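# Dispense balls into cups, lid and stack cups

## Task

Use the dispenser, which releases a single ball from its nose for every trigger pull, to place exactly two balls in the red cup, one in the blue cup and three in the yellow cup; then fit a lid onto every cup and stack the cups so each sits seated in the lid beneath it, with yellow at the bottom, blue in the middle and red at the top; finally return the dispenser to an upright standing position.

## Robot and tools

ROBOT. Two arms, left_arm and right_arm, each with a five-finger hand (right_arm a right hand, left_arm its mirror). Scene frame: origin on the table top midway between the nominal bases, z up (table top z = 0), left_arm's base on the +y side (about y = +0.566), right_arm's on the -y side (about y = -0.521). Image left/right does not match arm names.

HAND POINT. Each arm is steered by a point 0.05 m in front of the palm. Its +z runs along the straight fingers, +y out of the palm, +x across the palm away from the thumb on the right hand (toward the thumb on the left hand). Straight fingertips reach 0.06-0.07 m past it along +z, about 0.06 m behind it along -y. A wrist bracket on the little-finger side can strike things; with the palm level the wrist may hang below the point and touch the table first.

execute_actions(actions, cameras). actions is a list of actions; each action is a table of up to 15 rows, one row per 1/30 s step; a short table repeats its last row to fill 15 steps. Every row has 28 numbers in [-1, 1], both arms always: left_arm dx, dy, dz, rx, ry, rz, then left hand little, ring, middle, index, thumb_bend, thumb_turn, force_limit, speed; then the same 14 for right_arm. The six pose numbers are an offset, not a pose: measured from that arm's Hand target at the start of the action, along the Hand target's own axes. Scale: 1.0 = 0.6 m for dx-dz and 180 degrees for rx-rz (rx, ry, rz form one rotation vector). All rows of one action count from that same start; the next action starts from the new Hand target, so repeating an offset moves further. Zeros for all six ask again for the current Hand target. Orientation commands are clipped to 32 degrees from the measured one per step. Images come back only if actions is empty or cameras names them ("all", or names: cam_high, cam_low, cam_left_wrist, cam_right_wrist).

HAND NUMBERS. Finger and thumb_bend targets: -1 straight, +1 curled. thumb_turn: -1 beside the palm, +1 opposite the fingers (needed to grasp things about 0.035-0.065 m thick; handles down to about 0.025 m). force_limit: about 0 N at -1 to 10 N at +1 (15 N for thumb motors); a closing motor stops at that load. speed: near zero at -1, full at +0.48 and above; close at -0.94 or lower for a gentle grip. A motor only starts when its target changes. To leave a hand alone, resend the eight numbers of its last executed row (before any, use its hand_measured plus hand_force_limit and hand_speed). To squeeze harder, raise force_limit and send a target more closed than hand_measured.

move(target, speed, blend, stop_force, zero, blocking, cameras). target is one 28-number row, or a list of up to 15 rows; each arm's pose numbers are offsets from its current Hand target in that target's axes, and every row of a list counts from that same origin, not from the previous row. Paths are straight and end together; a move lasts 0.5-10 s. speed: top path speed in m/s, 0.002-3.6 (default 0.25), one value or one per target; turning is capped at twice that in rad/s. blend: corner rounding in m per target (0 = stop at each). stop_force: 3-120 N, ends an arm's path when its wrist sensor feels that much push; use slowly for touching down, omit when lifting off a contact; unreliable while the hand turns; the arm may keep pressing afterwards. zero (with stop_force): re-zero before the move (default true). blocking=false returns early (not allowed with stop_force). The result adds a move: line, e.g. done, off_target, moving, held, fault, plus limits (paced = pose clipped, held = steps withheld, e.g. by the clearance check between arms). Neither done nor off_target proves contact or its absence. Move paths avoid nothing; keep clear of each arm's own base.

wait(seconds 0-10, cameras): run on with last commands. stop(cameras): brake a running move. zoom_image(camera, region [x0, y0, x1, y1] pixels, at most 504 wide and high) on the latest image. show_instructions(): reference pages. zero_wrist_force(arm: left_arm or right_arm). finished_scene(scene): ends the current scene irreversibly; give its number.

RESULTS. end_effector_position (m), end_effector_quat_wxyz and velocities are in the scene frame and may be off by a few cm. Hand target is the last commanded pose; the hand often settles short, so resend the shortfall as an offset. hand_measured, hand_stopped_by (moving, target, force, stalled, fault) and hand_load_n (positive pushes a finger open; near 0 after losing a grip) follow the motor order above. Wrist force/torque are in the end effector's axes, zeroed at scene start; a third line gives the peak since the last shown. Joint velocities may read "within noise". MOTOR HOT warns of overheating; OVER-TEMPERATURE FAULT brakes an arm 30-60 s.

AVOID. Net force near 150 N on an arm or contact torque over joint limits (wrist joints 26.6 N m) stops it for 10 s; the arms are stiff, so aim only slightly past a firm contact and move slowly. Do not let the arms touch or a hand close on the other hand. Do not drop things, let go of moving parts, slam, or let anything leave the table. Avoid overloading fingers. Loose items may be nudged by outside pushes.

Each tool is called after "Request:" as name(argument=value, ...) on one line, values as JSON.

Reference images:

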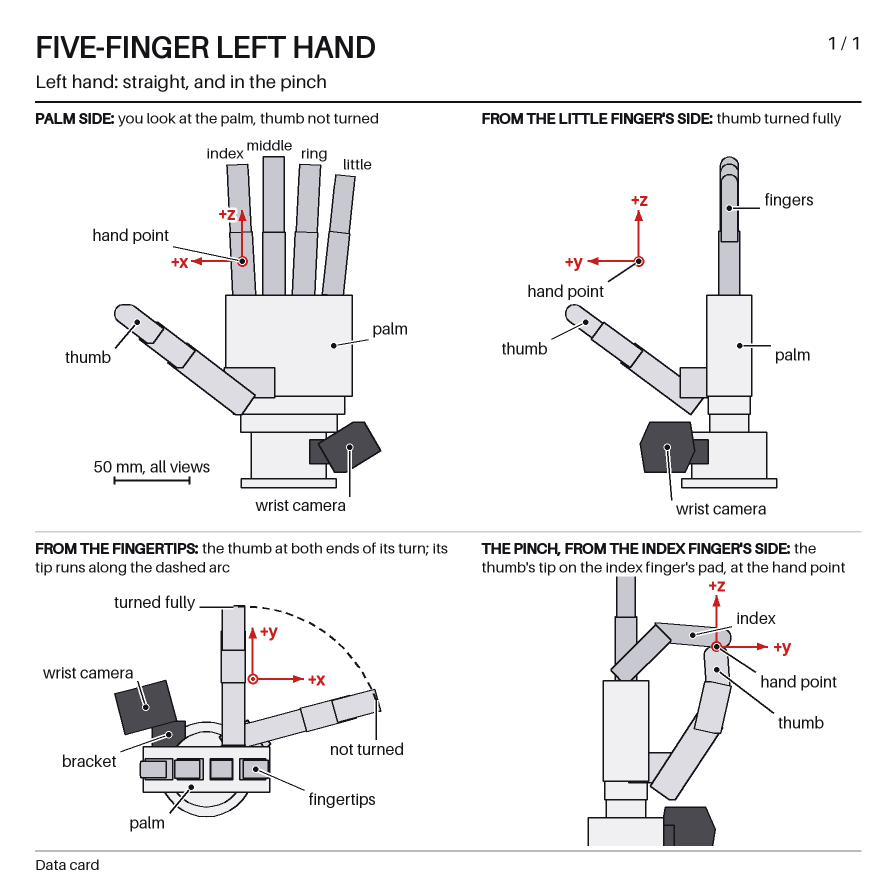

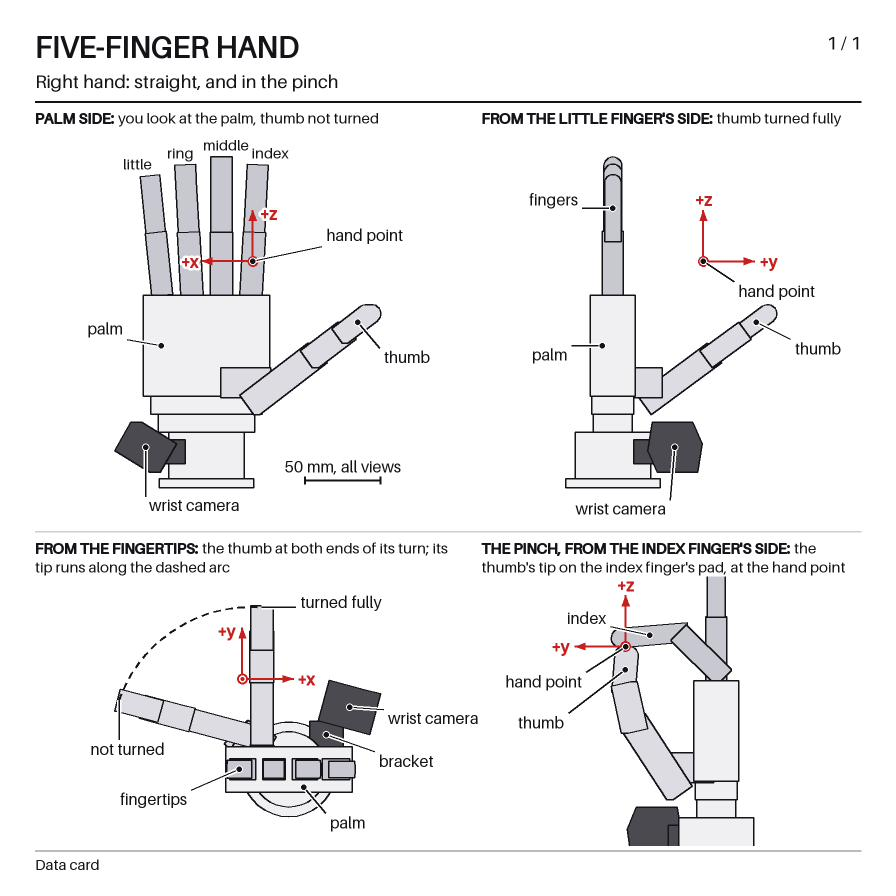

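## Session

Request:
execute_actions(actions=[])

Scene clock: 0.00 s.
left_arm: end_effector_position=(+0.1321, +0.3036, +0.4803) hand_measured=(-1.000, -1.000, -1.000, -1.000, -1.000, -1.000) hand_load_n=(+0.0, +0.0, +0.0, -0.5, +0.0, +0.0) hand_stopped_by=(target, target, target, target, target, target) hand_force_limit=0.00 hand_speed=-0.80 end_effector_quat_wxyz=(-0.002, +0.941, -0.338, +0.018) | right_arm: end_effector_position=(+0.1342, -0.2518, +0.4872) hand_measured=(-1.000, -1.000, -1.000, -1.000, -1.000, -1.000) hand_load_n=(+0.0, +0.0, +0.0, +0.0, +0.0, +0.0) hand_stopped_by=(target, target, target, target, target, target) hand_force_limit=0.00 hand_speed=-0.80 end_effector_quat_wxyz=(+0.021, -0.339, +0.940, +0.014)
Joint positions: left_arm=[4.302 -1.41 -1.334 1.208 -1.575 1.893] | right_arm=[-1.175 -1.744 1.329 1.942 1.545 -1.877]
Joint velocities: within noise
Joint torques (N m): no reading
Wrist force (N): no reading
Wrist torque (N m): no reading
Wrist force, peak (N): no reading
Hand target: left_arm +0.1321, +0.3036, +0.4803; -0.002, +0.941, -0.338, +0.018 | right_arm +0.1342, -0.2518, +0.4872; +0.021, -0.339, +0.940, +0.014

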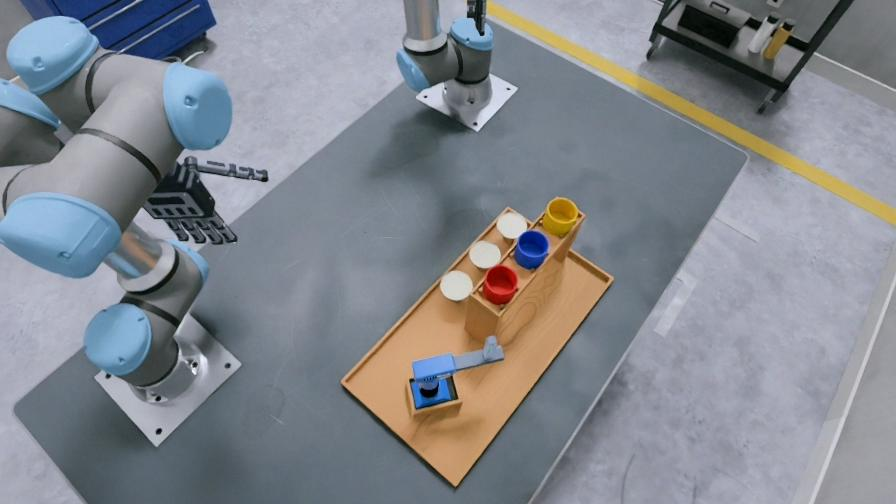

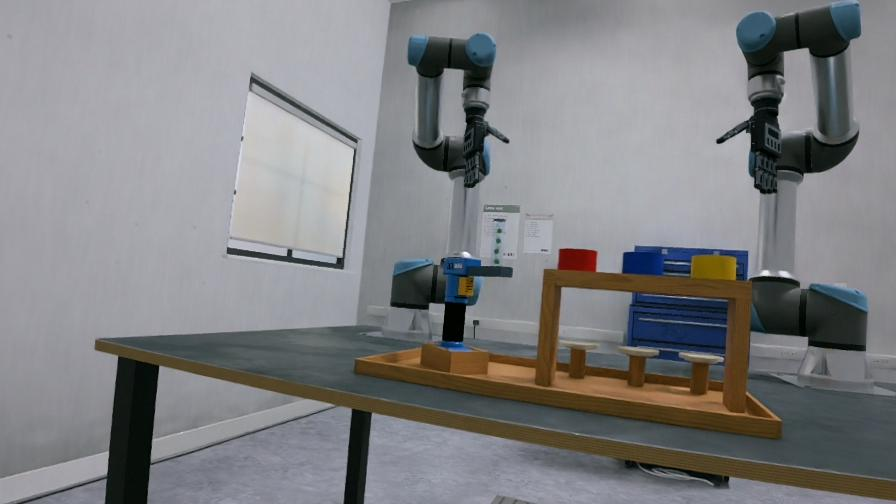

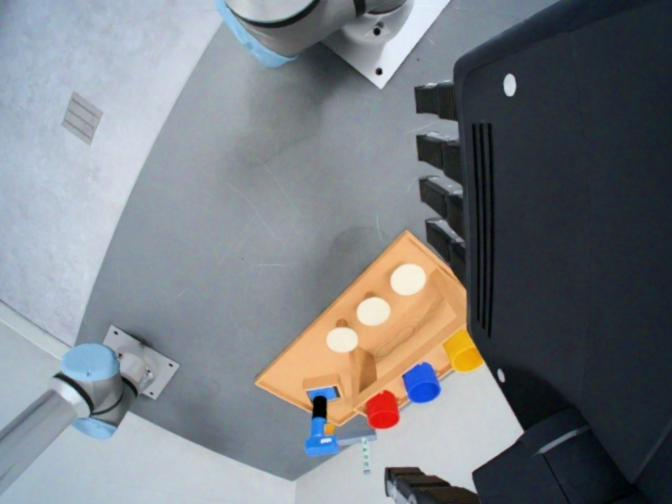

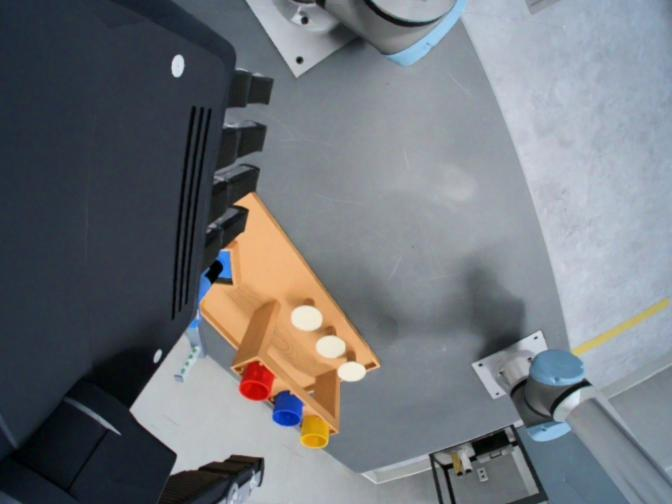

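Request:
zoom_image(camera="cam_high", region=[330, 180, 630, 490])

Request:
zoom_image(camera="cam_low", region=[340, 220, 790, 450])

Request:
zoom_image(camera="cam_left_wrist", region=[240, 210, 500, 480])

Request:
zoom_image(camera="cam_right_wrist", region=[160, 180, 400, 460])

Scaled by 1.626 from the camera's 896x504 image, which has a finer 1280x720 frame.

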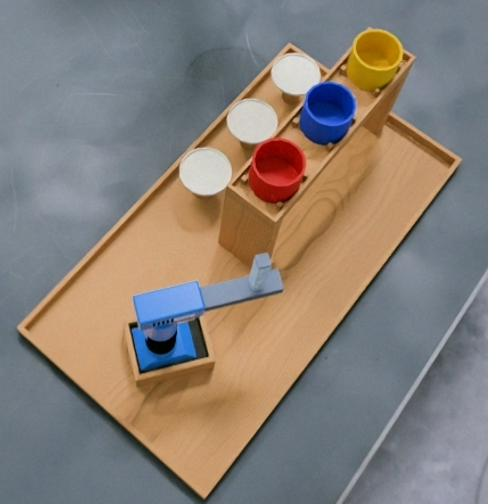

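Scaled by 1.120 from the camera's 896x504 image, which has a finer 1280x720 frame.

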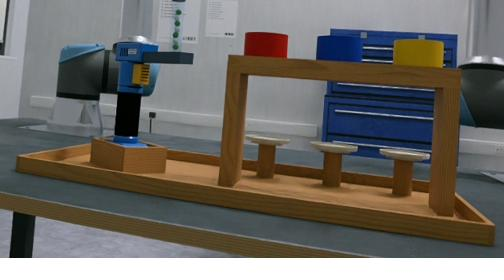

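Scaled by 1.867 from the camera's 672x504 image, which has a finer 960x720 frame.

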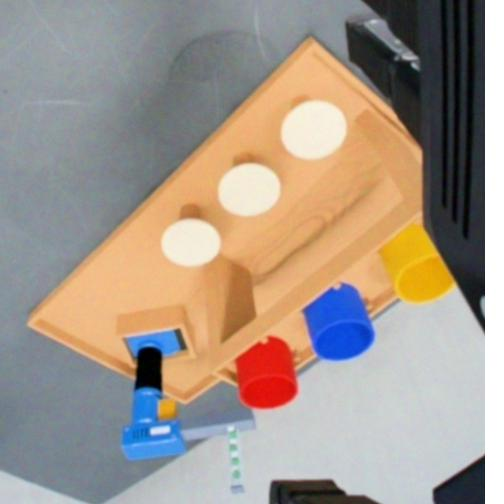

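Scaled by 1.800 from the camera's 672x504 image, which has a finer 960x720 frame.

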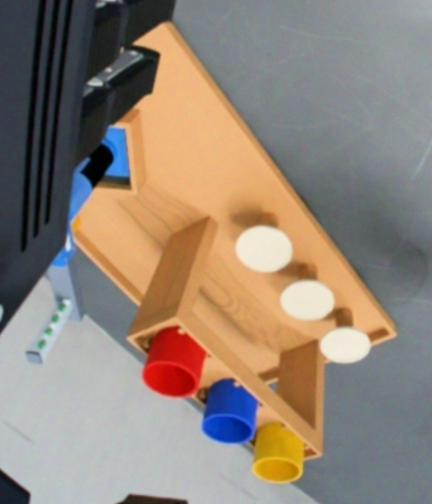

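Request:
move(target=[0.46, 0.1595, 0.1455, 0, 0, 0, -1, -1, -1, -1, -1, -1, 0, -0.8, 0, 0, 0, 0, 0, 0, -1, -1, -1, -1, -1, -1, 0, -0.8], cameras=["all"])

Scene clock: 260.63 s.
left_arm: end_effector_position=(+0.2871, +0.0535, +0.4004) hand_measured=(-1.000, -1.000, -1.000, -1.000, -1.000, -1.000) hand_load_n=(+0.0, +0.0, +0.0, +0.0, +0.0, +0.0) hand_stopped_by=(target, target, target, target, target, target) hand_force_limit=0.00 hand_speed=-0.80 end_effector_quat_wxyz=(-0.002, +0.941, -0.338, +0.018) | right_arm: end_effector_position=(+0.1342, -0.2518, +0.4872) hand_measured=(-1.000, -1.000, -1.000, -1.000, -1.000, -1.000) hand_load_n=(+0.0, +0.0, +0.0, +0.0, +0.0, +0.0) hand_stopped_by=(target, target, target, target, target, target) hand_force_limit=0.00 hand_speed=-0.80 end_effector_quat_wxyz=(+0.021, -0.339, +0.940, +0.014)
Joint positions: left_arm=[3.928 -2.194 -0.566 1.221 -1.587 1.52] | right_arm=[-1.175 -1.744 1.329 1.942 1.545 -1.877]
Joint torques (N m): left_arm=[-11.41 30.48 22.13 -4.05 -2.6 -1.47] | right_arm=[0.04 -11.77 -17.72 2.69 -0.24 0.1]
Wrist force (N): left_arm=[-0.2 -0.3 -0.1] | right_arm=[0.2 -0.1 -0.1]
Wrist torque (N m): left_arm=[-0.04 0.01 0.14] | right_arm=[-0.01 -0.03 0.01]
Wrist force, peak (N): left_arm=[-1.3 -0.4 -0.2] | right_arm=[0.5 0.2 -0.2]
Hand target: left_arm +0.2871, +0.0535, +0.4004; -0.002, +0.941, -0.338, +0.018 | right_arm +0.1342, -0.2518, +0.4872; +0.021, -0.339, +0.940, +0.014
Off the commanded pose: left_arm 0.000 m, 0 deg | right_arm 0.000 m, 0 deg.
move: done
camera_calibration:
cam_left_wrist: T_world_to_cam=[[0.779776, 0.625902, 0.0139563, -0.267604], [0.56015, -0.707469, 0.430952, -0.280552], [0.279607, -0.328228, -0.902267, 0.413176], [0, 0, 0, 1]] pos_world=[0.250295, 0.104628, 0.497434]

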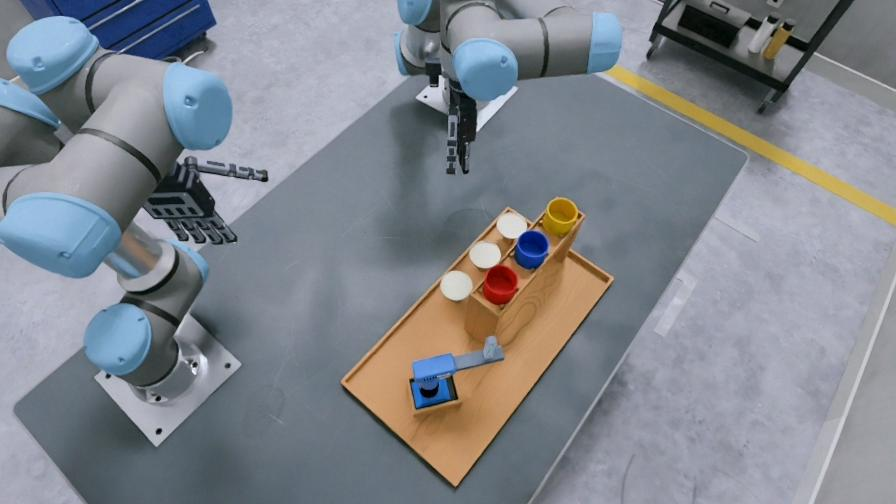

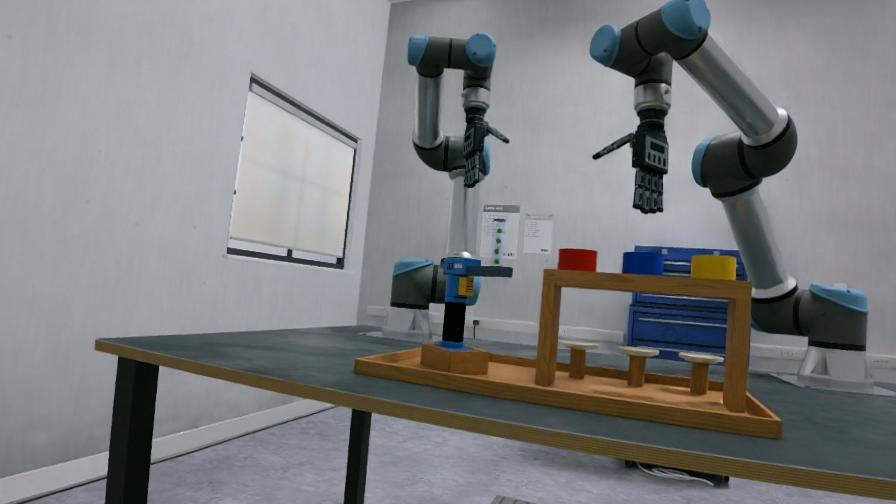

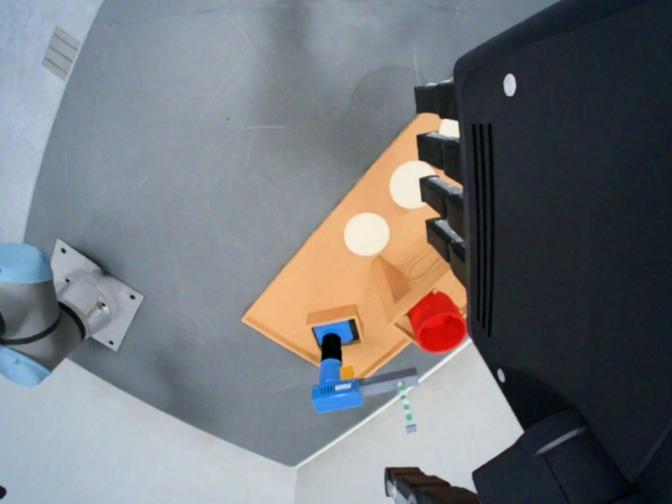

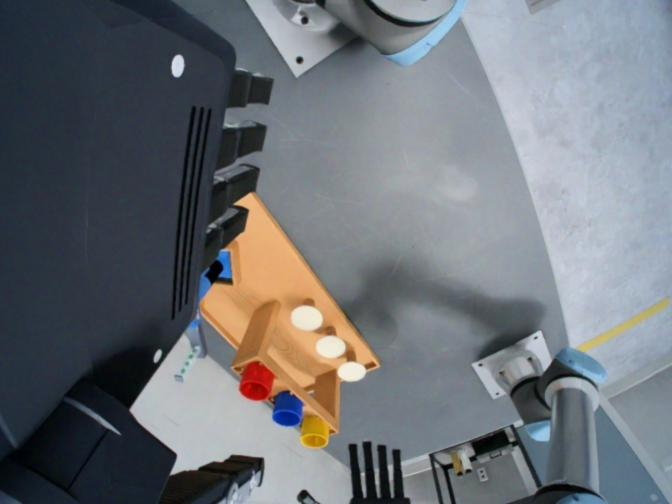

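Request:
zoom_image(camera="cam_left_wrist", region=[240, 270, 480, 450])

Request:
zoom_image(camera="cam_high", region=[400, 310, 520, 420])

Request:
zoom_image(camera="cam_low", region=[410, 200, 530, 390])

Request:
zoom_image(camera="cam_high", region=[430, 180, 600, 320])

Scaled by 2.100 from the camera's 672x504 image, which has a finer 960x720 frame.

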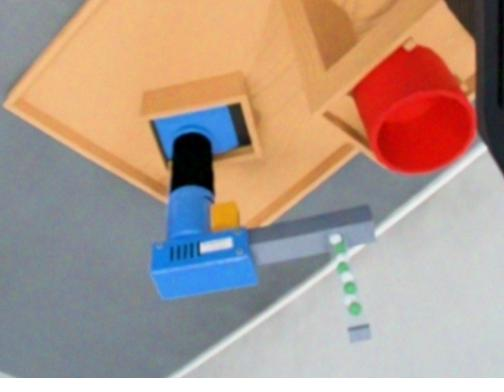

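Scaled by 4.200 from the camera's 896x504 image, which has a finer 1280x720 frame.

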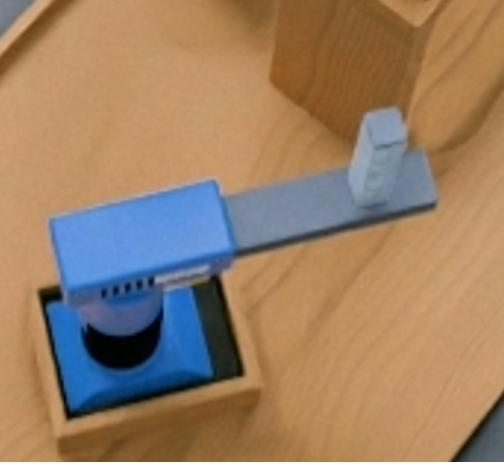

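Scaled by 2.653 from the camera's 896x504 image, which has a finer 1280x720 frame.

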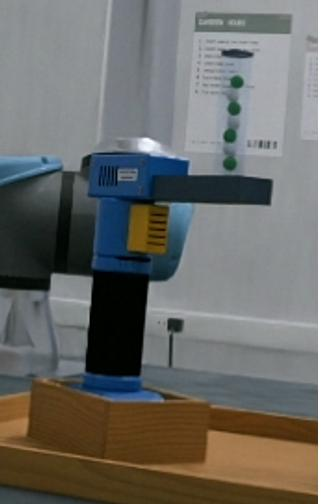

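Scaled by 2.965 from the camera's 896x504 image, which has a finer 1280x720 frame.

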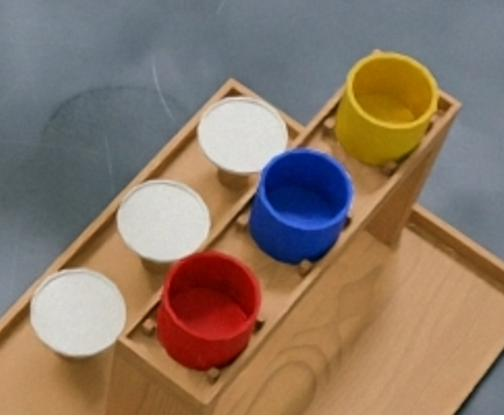

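Request:
move(target=[0, 0, 0, 0, 0, 0, -1, -1, -1, -1, -1, -1, 0, -0.8, -0.2515, -0.3843, 0.1197, -0.0628, -0.4803, -0.0654, -1, -1, -1, -1, -1, 1, 0, 0], cameras=["all"])

Scene clock: 619.63 s.
left_arm: end_effector_position=(+0.2871, +0.0535, +0.4004) hand_measured=(-1.000, -1.000, -1.000, -1.000, -1.000, -1.000) hand_load_n=(+0.0, +0.5, +0.0, +0.0, -0.5, +0.0) hand_stopped_by=(target, target, target, target, target, target) hand_force_limit=0.00 hand_speed=-0.80 end_effector_quat_wxyz=(-0.002, +0.941, -0.338, +0.018) | right_arm: end_effector_position=(+0.4003, -0.3294, +0.4202) hand_measured=(-1.000, -1.000, -1.000, -1.000, -1.000, +1.000) hand_load_n=(+0.0, +0.0, +0.0, +0.0, +0.0, +0.0) hand_stopped_by=(target, target, target, target, target, target) hand_force_limit=0.00 hand_speed=0.00 end_effector_quat_wxyz=(+0.626, -0.322, +0.635, +0.318)
Joint positions: left_arm=[3.928 -2.194 -0.566 1.22 -1.587 1.52] | right_arm=[-2.207 -1.493 2.23 1.617 0.021 -3.924]
Joint torques (N m): left_arm=[-10.82 31.52 22.61 -4.2 -2.82 -1.34] | right_arm=[5.3 -10.38 -5.89 4.42 -3.34 -0.88]
Wrist force (N): left_arm=[-0.2 -0.3 -0.3] | right_arm=[-1.7 -0.2 2.5]
Wrist torque (N m): left_arm=[-0.04 0.01 0.13] | right_arm=[-0.14 -0.11 -0.02]
Wrist force, peak (N): left_arm=[-0.5 -0.8 -0.2] | right_arm=[-1.6 -0.9 2.7]
Hand target: left_arm +0.2871, +0.0535, +0.4004; -0.002, +0.941, -0.338, +0.018 | right_arm +0.3997, -0.3301, +0.4203; +0.628, -0.324, +0.629, +0.323
Off the commanded pose: left_arm 0.000 m, 0 deg | right_arm 0.001 m, 1 deg.
move: done
camera_calibration:
cam_left_wrist: T_world_to_cam=[[0.779716, 0.625977, 0.013979, -0.267608], [0.560242, -0.707458, 0.43085, -0.280525], [0.279592, -0.328109, -0.902315, 0.413191], [0, 0, 0, 1]] pos_world=[0.250295, 0.104628, 0.497434]
cam_right_wrist: T_world_to_cam=[[-0.764589, 0.567078, -0.30631, 0.62008], [-0.464771, -0.155847, 0.871608, -0.215018], [0.446532, 0.808786, 0.38272, 0.0447868], [0, 0, 0, 1]] pos_world=[0.354174, -0.421367, 0.360207]

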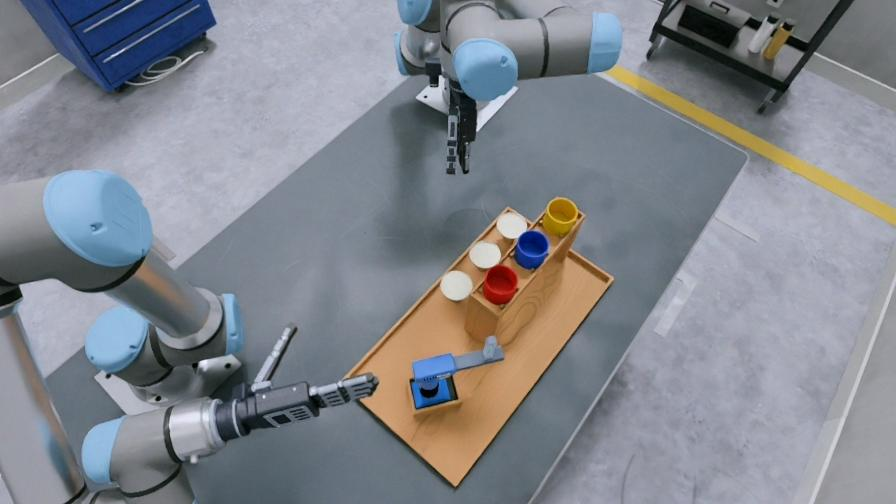

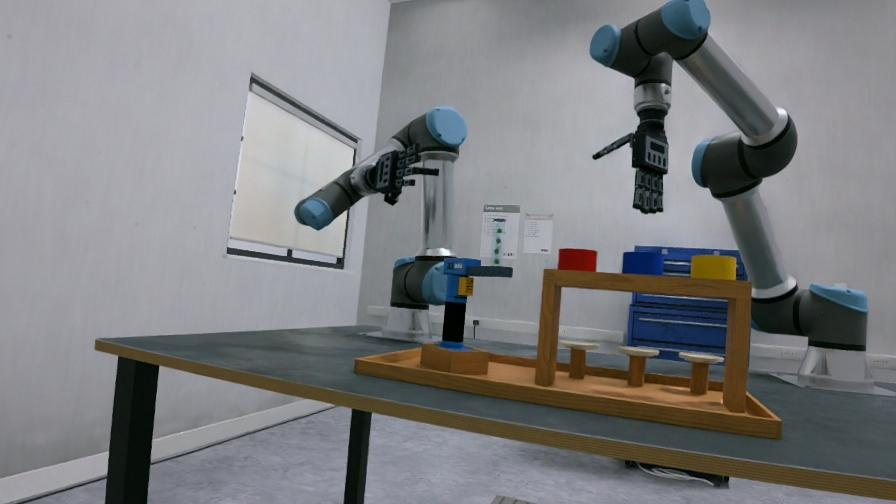

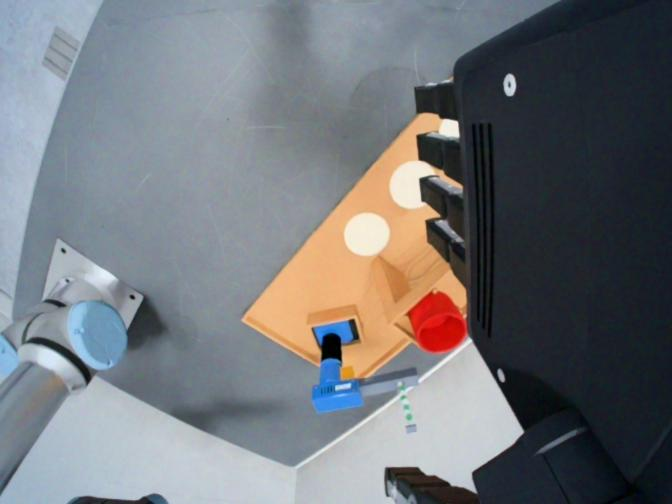

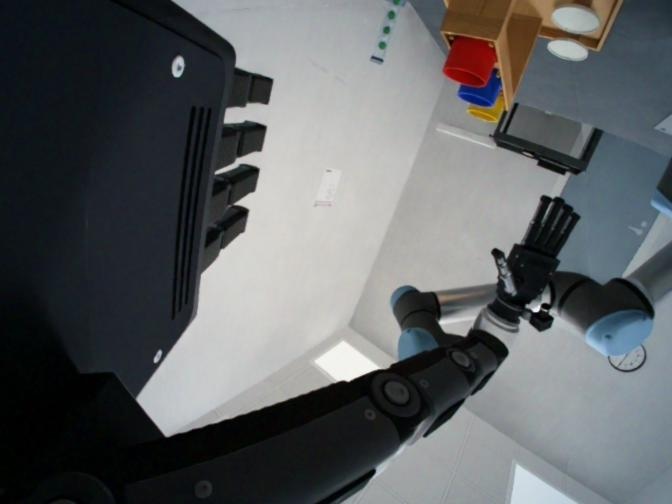

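Request:
move(target=[0, 0, 0, 0, 0, 0, -1, -1, -1, -1, -1, -1, 0, -0.8, 0.3672, 0.0127, 0.0413, 0, 0, 0, -1, -1, -1, -1, -1, 1, 0, 0], cameras=["all"], speed=0.15)

Scene clock: 641.13 s.
left_arm: end_effector_position=(+0.2871, +0.0535, +0.4004) hand_measured=(-1.000, -1.000, -1.000, -1.000, -1.000, -1.000) hand_load_n=(+0.0, +0.0, +0.0, +0.0, +0.0, +0.0) hand_stopped_by=(target, target, target, target, target, target) hand_force_limit=0.00 hand_speed=-0.80 end_effector_quat_wxyz=(-0.002, +0.941, -0.338, +0.018) | right_arm: end_effector_position=(+0.4076, -0.3060, +0.1997) hand_measured=(-1.000, -1.000, -1.000, -1.000, -1.000, +1.000) hand_load_n=(+0.0, +0.0, +0.0, +0.0, +0.0, +0.0) hand_stopped_by=(target, target, target, target, target, target) hand_force_limit=0.00 hand_speed=0.00 end_effector_quat_wxyz=(+0.632, -0.322, +0.625, +0.327)
Joint positions: left_arm=[3.928 -2.194 -0.566 1.22 -1.587 1.52] | right_arm=[-2.11 -0.772 2.406 1.333 -0.069 -4.537]
Joint torques (N m): left_arm=[-11.75 31.42 22.97 -3.89 -2.57 -1.48] | right_arm=[-6.95 -23.72 11.42 2.74 -2.48 -1]
Wrist force (N): left_arm=[-0.7 0.0 -0.2] | right_arm=[-1.6 -0.6 2.7]
Wrist torque (N m): left_arm=[0.01 0.08 0.11] | right_arm=[-0.19 -0.15 -0.08]
Wrist force, peak (N): left_arm=[-0.8 -0.6 -0.4] | right_arm=[-2.7 -0.1 2.6]
Hand target: left_arm +0.2871, +0.0535, +0.4004; -0.002, +0.941, -0.338, +0.018 | right_arm +0.4077, -0.3058, +0.1999; +0.628, -0.324, +0.629, +0.323
Off the commanded pose: left_arm 0.000 m, 0 deg | right_arm 0.000 m, 1 deg.
move: done
camera_calibration:
cam_left_wrist: T_world_to_cam=[[0.779716, 0.625977, 0.013979, -0.267608], [0.560242, -0.707458, 0.43085, -0.280525], [0.279592, -0.328109, -0.902315, 0.413191], [0, 0, 0, 1]] pos_world=[0.250295, 0.104628, 0.497434]
cam_right_wrist: T_world_to_cam=[[-0.768175, 0.562622, -0.305554, 0.544787], [-0.475432, -0.181641, 0.860797, -0.0171688], [0.428802, 0.806513, 0.40702, 0.108643], [0, 0, 0, 1]] pos_world=[0.363743, -0.39725, 0.137021]

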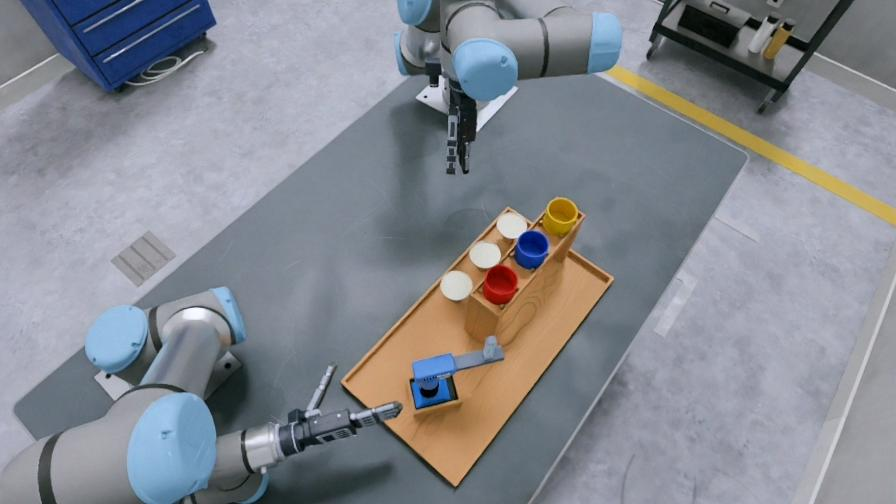

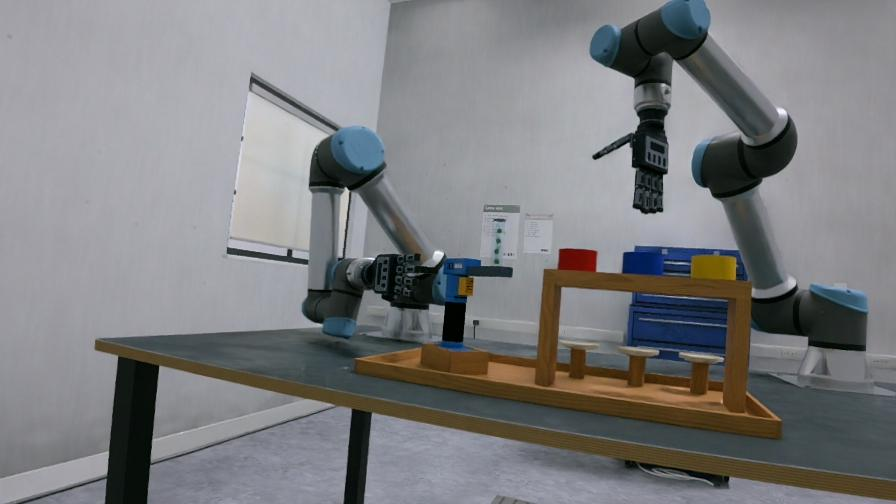

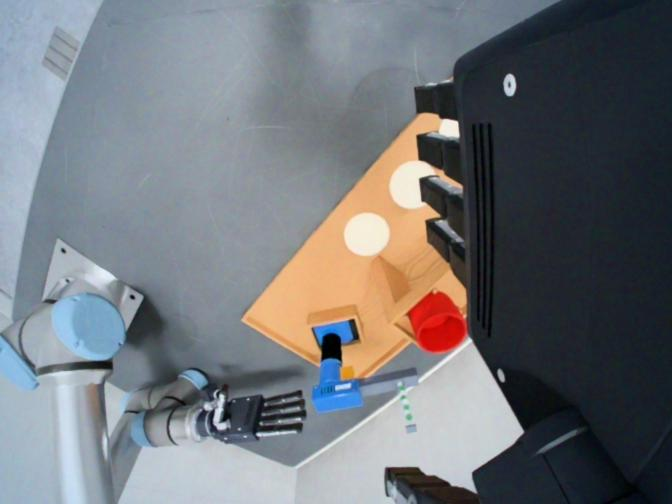

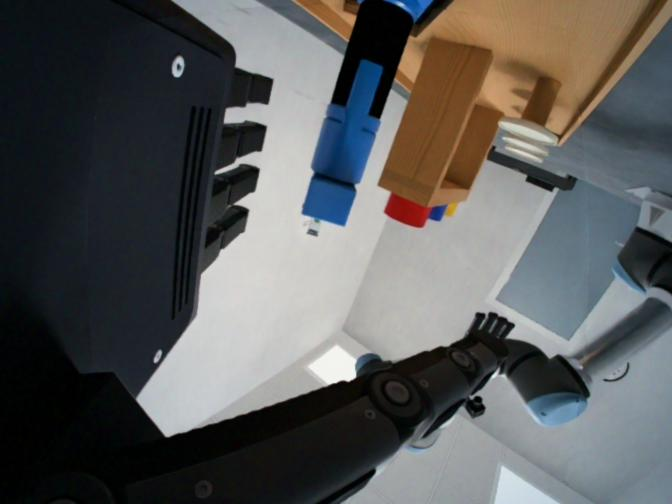

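Request:
zoom_image(camera="cam_right_wrist", region=[280, 0, 460, 240])

Request:
zoom_image(camera="cam_low", region=[360, 230, 530, 390])

Request:
zoom_image(camera="cam_high", region=[360, 320, 520, 450])

Scaled by 2.100 from the camera's 672x504 image, which has a finer 960x720 frame.

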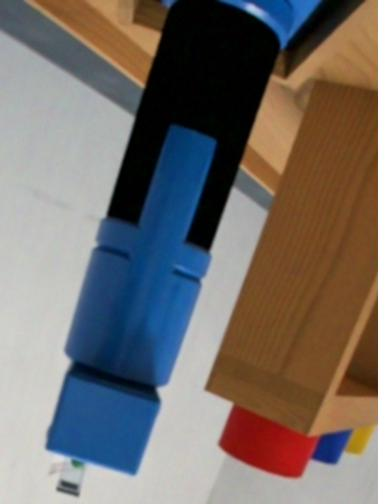

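Scaled by 2.965 from the camera's 896x504 image, which has a finer 1280x720 frame.

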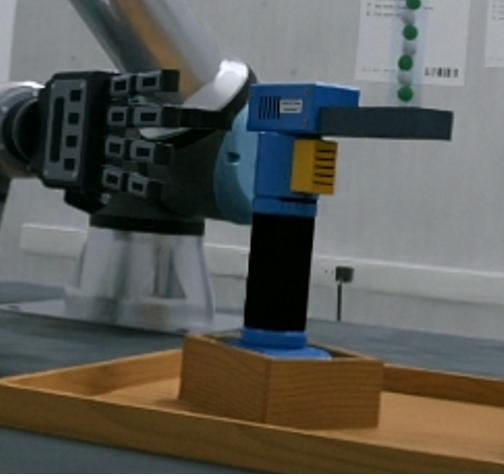

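Scaled by 3.150 from the camera's 896x504 image, which has a finer 1280x720 frame.

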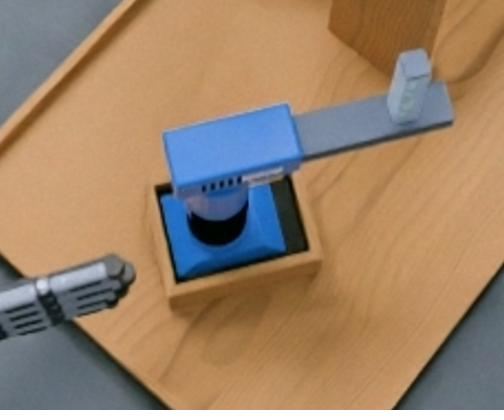

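Request:
move(target=[0, 0, 0, 0, 0, 0, -1, -1, -1, -1, -1, -1, 0, -0.8, -0.3667, 0.0824, -0.108, -0.2778, 0, 0, -1, -1, -1, -1, -1, 1, 0, 0])

Scene clock: 873.33 s.
left_arm: end_effector_position=(+0.2871, +0.0535, +0.4004) hand_measured=(-1.000, -1.000, -1.000, -1.000, -1.000, -1.000) hand_load_n=(+0.0, +0.0, +0.0, +0.0, +0.0, +0.0) hand_stopped_by=(target, target, target, target, target, target) hand_force_limit=0.00 hand_speed=-0.80 end_effector_quat_wxyz=(-0.002, +0.941, -0.338, +0.018) | right_arm: end_effector_position=(+0.3300, -0.3295, +0.4199) hand_measured=(-1.000, -1.000, -1.000, -1.000, -1.000, +1.000) hand_load_n=(+0.0, +0.0, +0.0, +0.0, +0.0, +0.0) hand_stopped_by=(target, target, target, target, target, target) hand_force_limit=0.00 hand_speed=0.00 end_effector_quat_wxyz=(+0.432, -0.559, +0.434, +0.559) end_effector_velocity=(+0.001, -0.001, +0.001) end_effector_angular_velocity=(+0.000, -0.001, +0.003)
Joint positions: left_arm=[3.928 -2.194 -0.566 1.22 -1.587 1.52] | right_arm=[-1.955 -1.25 2.031 2.359 0.647 -4.71]
Joint velocities: left_arm=[within noise] | right_arm=[0.001 0.001 -0.005 0.003 0.002 0]
Joint torques (N m): left_arm=[-11.1 31.53 22.34 -3.98 -2.75 -1.29] | right_arm=[5.78 -37.39 -25.07 3.33 1.9 -1.04]
Wrist force (N): left_arm=[-0.7 -0.2 -0.2] | right_arm=[-2.0 -0.6 1.7]
Wrist torque (N m): left_arm=[-0.02 0.08 0.10] | right_arm=[-0.14 -0.01 -0.09]
Wrist force, peak (N): left_arm=[-0.6 -0.7 -0.4] | right_arm=[-1.7 -0.7 3.1]
Hand target: left_arm +0.2871, +0.0535, +0.4004; -0.002, +0.941, -0.338, +0.018 | right_arm +0.3300, -0.3295, +0.4200; -0.432, +0.559, -0.434, -0.559
Off the commanded pose: left_arm 0.000 m, 0 deg | right_arm 0.000 m, 0 deg.
move: done

Request:
move(target=[0, 0, 0, 0, 0, 0, -1, -1, -1, -1, -1, -1, 0, -0.8, 0, 0, 0, 0, 0.5, 0, -1, -1, -1, -1, -1, 1, 0, 0], speed=0.35)

Scene clock: 887.27 s.
left_arm: end_effector_position=(+0.2871, +0.0535, +0.4004) hand_measured=(-1.000, -1.000, -1.000, -1.000, -1.000, -1.000) hand_load_n=(+0.0, +0.0, +0.5, +0.0, +0.0, +0.0) hand_stopped_by=(target, target, target, target, target, target) hand_force_limit=0.00 hand_speed=-0.80 end_effector_quat_wxyz=(-0.002, +0.941, -0.338, +0.018) | right_arm: end_effector_position=(+0.3300, -0.3295, +0.4200) hand_measured=(-1.000, -1.000, -1.000, -1.000, -1.000, +1.000) hand_load_n=(+0.0, +0.0, +0.0, +0.0, +0.0, +0.0) hand_stopped_by=(target, target, target, target, target, target) hand_force_limit=0.00 hand_speed=0.00 end_effector_quat_wxyz=(-0.001, -0.791, +0.612, +0.000)
Joint positions: left_arm=[3.928 -2.194 -0.566 1.22 -1.587 1.52] | right_arm=[-1.447 -1.296 1.042 1.826 1.572 -3.28]
Joint torques (N m): left_arm=[-10.96 31.9 21.73 -4.05 -2.61 -1.32] | right_arm=[4.49 -22.84 -29.32 4.99 1.85 1.19]
Wrist force (N): left_arm=[-0.3 -0.3 -0.1] | right_arm=[0.3 -0.2 0.1]
Wrist torque (N m): left_arm=[-0.04 0.02 0.13] | right_arm=[0.02 -0.04 -0.15]
Wrist force, peak (N): left_arm=[-0.9 -0.4 -0.4] | right_arm=[-2.0 -0.5 2.4]
Hand target: left_arm +0.2871, +0.0535, +0.4004; -0.002, +0.941, -0.338, +0.018 | right_arm +0.3300, -0.3295, +0.4200; +0.001, +0.791, -0.612, +0.000
Off the commanded pose: left_arm 0.000 m, 0 deg | right_arm 0.000 m, 0 deg.
move: done

Request:
move(target=[0, 0, 0, 0, 0, 0, -1, -1, -1, -1, -1, -1, 0, -0.8, 0.0338, -0.1978, 0.1, 0, 0, 0.3028, -1, -1, -1, -1, -1, 1, 0, 0], speed=0.35)

Scene clock: 910.93 s.
left_arm: end_effector_position=(+0.2871, +0.0535, +0.4004) hand_measured=(-1.000, -1.000, -1.000, -1.000, -1.000, -1.000) hand_load_n=(+0.0, +0.0, +0.0, +0.0, +0.0, +0.0) hand_stopped_by=(target, target, target, target, target, target) hand_force_limit=0.00 hand_speed=-0.80 end_effector_quat_wxyz=(-0.002, +0.941, -0.338, +0.018) | right_arm: end_effector_position=(+0.4499, -0.3195, +0.3599) hand_measured=(-1.000, -1.000, -1.000, -1.000, -1.000, +1.000) hand_load_n=(+0.0, +0.0, +0.0, +0.0, +0.0, +0.0) hand_stopped_by=(target, target, target, target, target, target) hand_force_limit=0.00 hand_speed=0.00 end_effector_quat_wxyz=(-0.001, -0.423, +0.906, +0.000)
Joint positions: left_arm=[3.928 -2.194 -0.566 1.22 -1.587 1.52] | right_arm=[-1.547 -1.155 1.005 1.722 1.572 -2.429]
Joint torques (N m): left_arm=[-11.58 32.23 22.51 -4.02 -2.41 -1.3] | right_arm=[5.64 -29.01 -29.51 0.38 1.84 1.34]
Wrist force (N): left_arm=[-0.4 -0.4 -0.1] | right_arm=[0.8 -0.7 0.4]
Wrist torque (N m): left_arm=[-0.06 0.05 0.12] | right_arm=[-0.12 -0.10 -0.05]
Wrist force, peak (N): left_arm=[-1.0 0.0 -0.1] | right_arm=[1.2 -0.3 -0.3]
Hand target: left_arm +0.2871, +0.0535, +0.4004; -0.002, +0.941, -0.338, +0.018 | right_arm +0.4499, -0.3195, +0.3599; -0.001, -0.423, +0.906, +0.000
Off the commanded pose: left_arm 0.000 m, 0 deg | right_arm 0.000 m, 0 deg.
move: done

Request:
move(target=[0, 0, 0, 0, 0, 0, -1, -1, -1, -1, -1, -1, 0, -0.8, -0.0913, -0.0493, 0.1, 0, -0.5, 0, -1, -1, -1, -1, -1, 1, 0, 0], speed=0.35, cameras=["all"])

Scene clock: 927.03 s.
left_arm: end_effector_position=(+0.2871, +0.0535, +0.4004) hand_measured=(-1.000, -1.000, -1.000, -1.000, -1.000, -1.000) hand_load_n=(+0.0, +0.0, +0.0, +0.0, +0.0, +0.0) hand_stopped_by=(target, target, target, target, target, target) hand_force_limit=0.00 hand_speed=-0.80 end_effector_quat_wxyz=(-0.002, +0.941, -0.338, +0.018) | right_arm: end_effector_position=(+0.5077, -0.2967, +0.2998) hand_measured=(-1.000, -1.000, -1.000, -1.000, -1.000, +1.000) hand_load_n=(+0.0, +0.0, +0.0, +0.0, +0.0, +0.0) hand_stopped_by=(target, target, target, target, target, target) hand_force_limit=0.00 hand_speed=0.00 end_effector_quat_wxyz=(+0.640, -0.299, +0.642, +0.298)
Joint positions: left_arm=[3.928 -2.194 -0.566 1.22 -1.587 1.52] | right_arm=[-1.94 -1.514 2.102 -0.581 0.319 -1.577]
Joint torques (N m): left_arm=[-11.31 31.89 21.97 -3.88 -2.32 -1.33] | right_arm=[5.94 -30.3 -9.73 -2.62 1.73 1.47]
Wrist force (N): left_arm=[-0.5 -0.4 0.0] | right_arm=[-1.8 -0.6 2.7]
Wrist torque (N m): left_arm=[-0.08 0.05 0.13] | right_arm=[-0.24 -0.12 -0.25]
Wrist force, peak (N): left_arm=[-0.6 -0.7 -0.3] | right_arm=[-2.0 -0.7 2.8]
Hand target: left_arm +0.2871, +0.0535, +0.4004; -0.002, +0.941, -0.338, +0.018 | right_arm +0.5077, -0.2967, +0.2998; +0.640, -0.299, +0.641, +0.298
Off the commanded pose: left_arm 0.000 m, 0 deg | right_arm 0.000 m, 0 deg.
move: done
camera_calibration:
cam_left_wrist: T_world_to_cam=[[0.779716, 0.625977, 0.013979, -0.267608], [0.560242, -0.707458, 0.43085, -0.280525], [0.279592, -0.328109, -0.902315, 0.413191], [0, 0, 0, 1]] pos_world=[0.250295, 0.104628, 0.497434]
cam_right_wrist: T_world_to_cam=[[-0.722492, 0.619672, -0.306612, 0.641225], [-0.481388, -0.132558, 0.866426, -0.0381249], [0.496257, 0.773586, 0.394074, -0.0226548], [0, 0, 0, 1]] pos_world=[0.45617, -0.384878, 0.238567]

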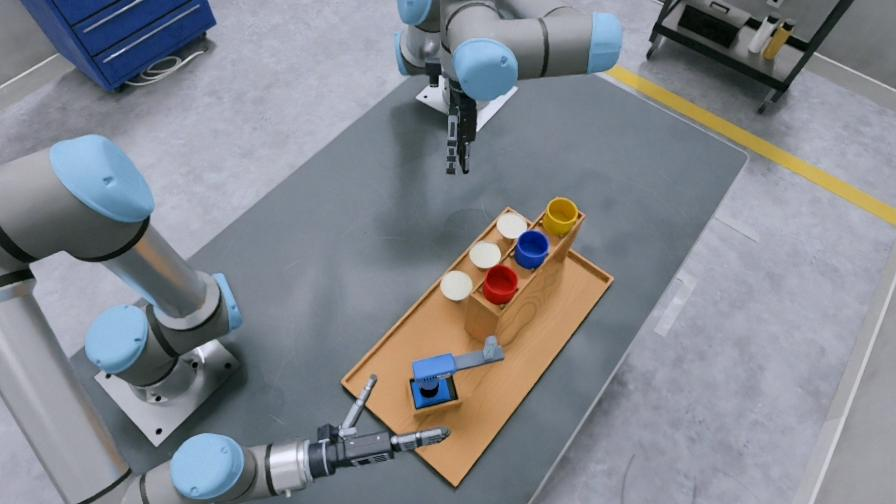

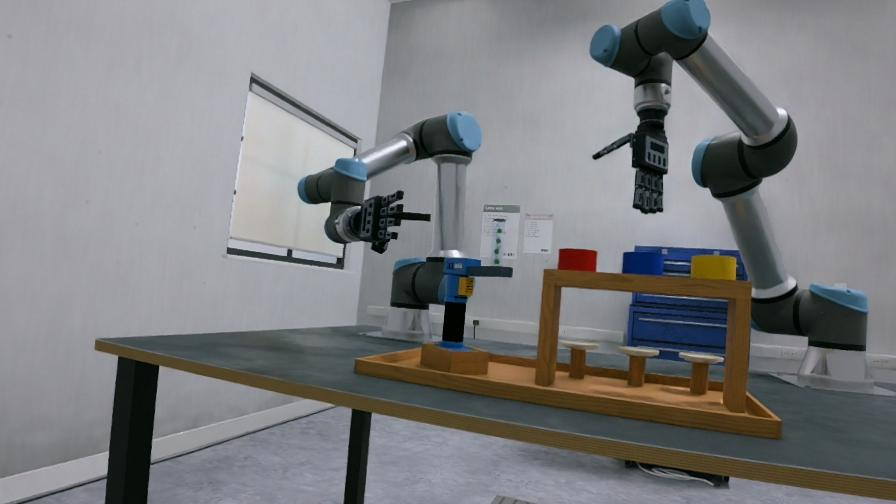

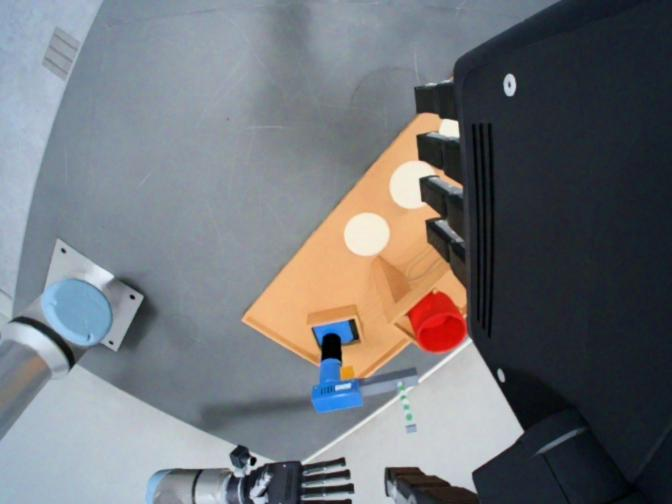

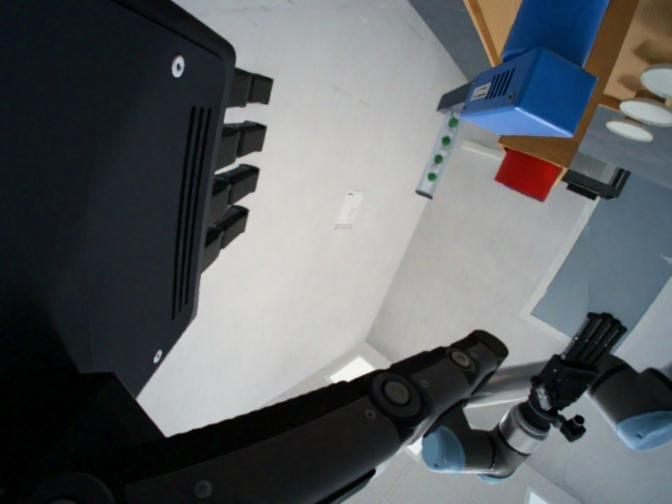

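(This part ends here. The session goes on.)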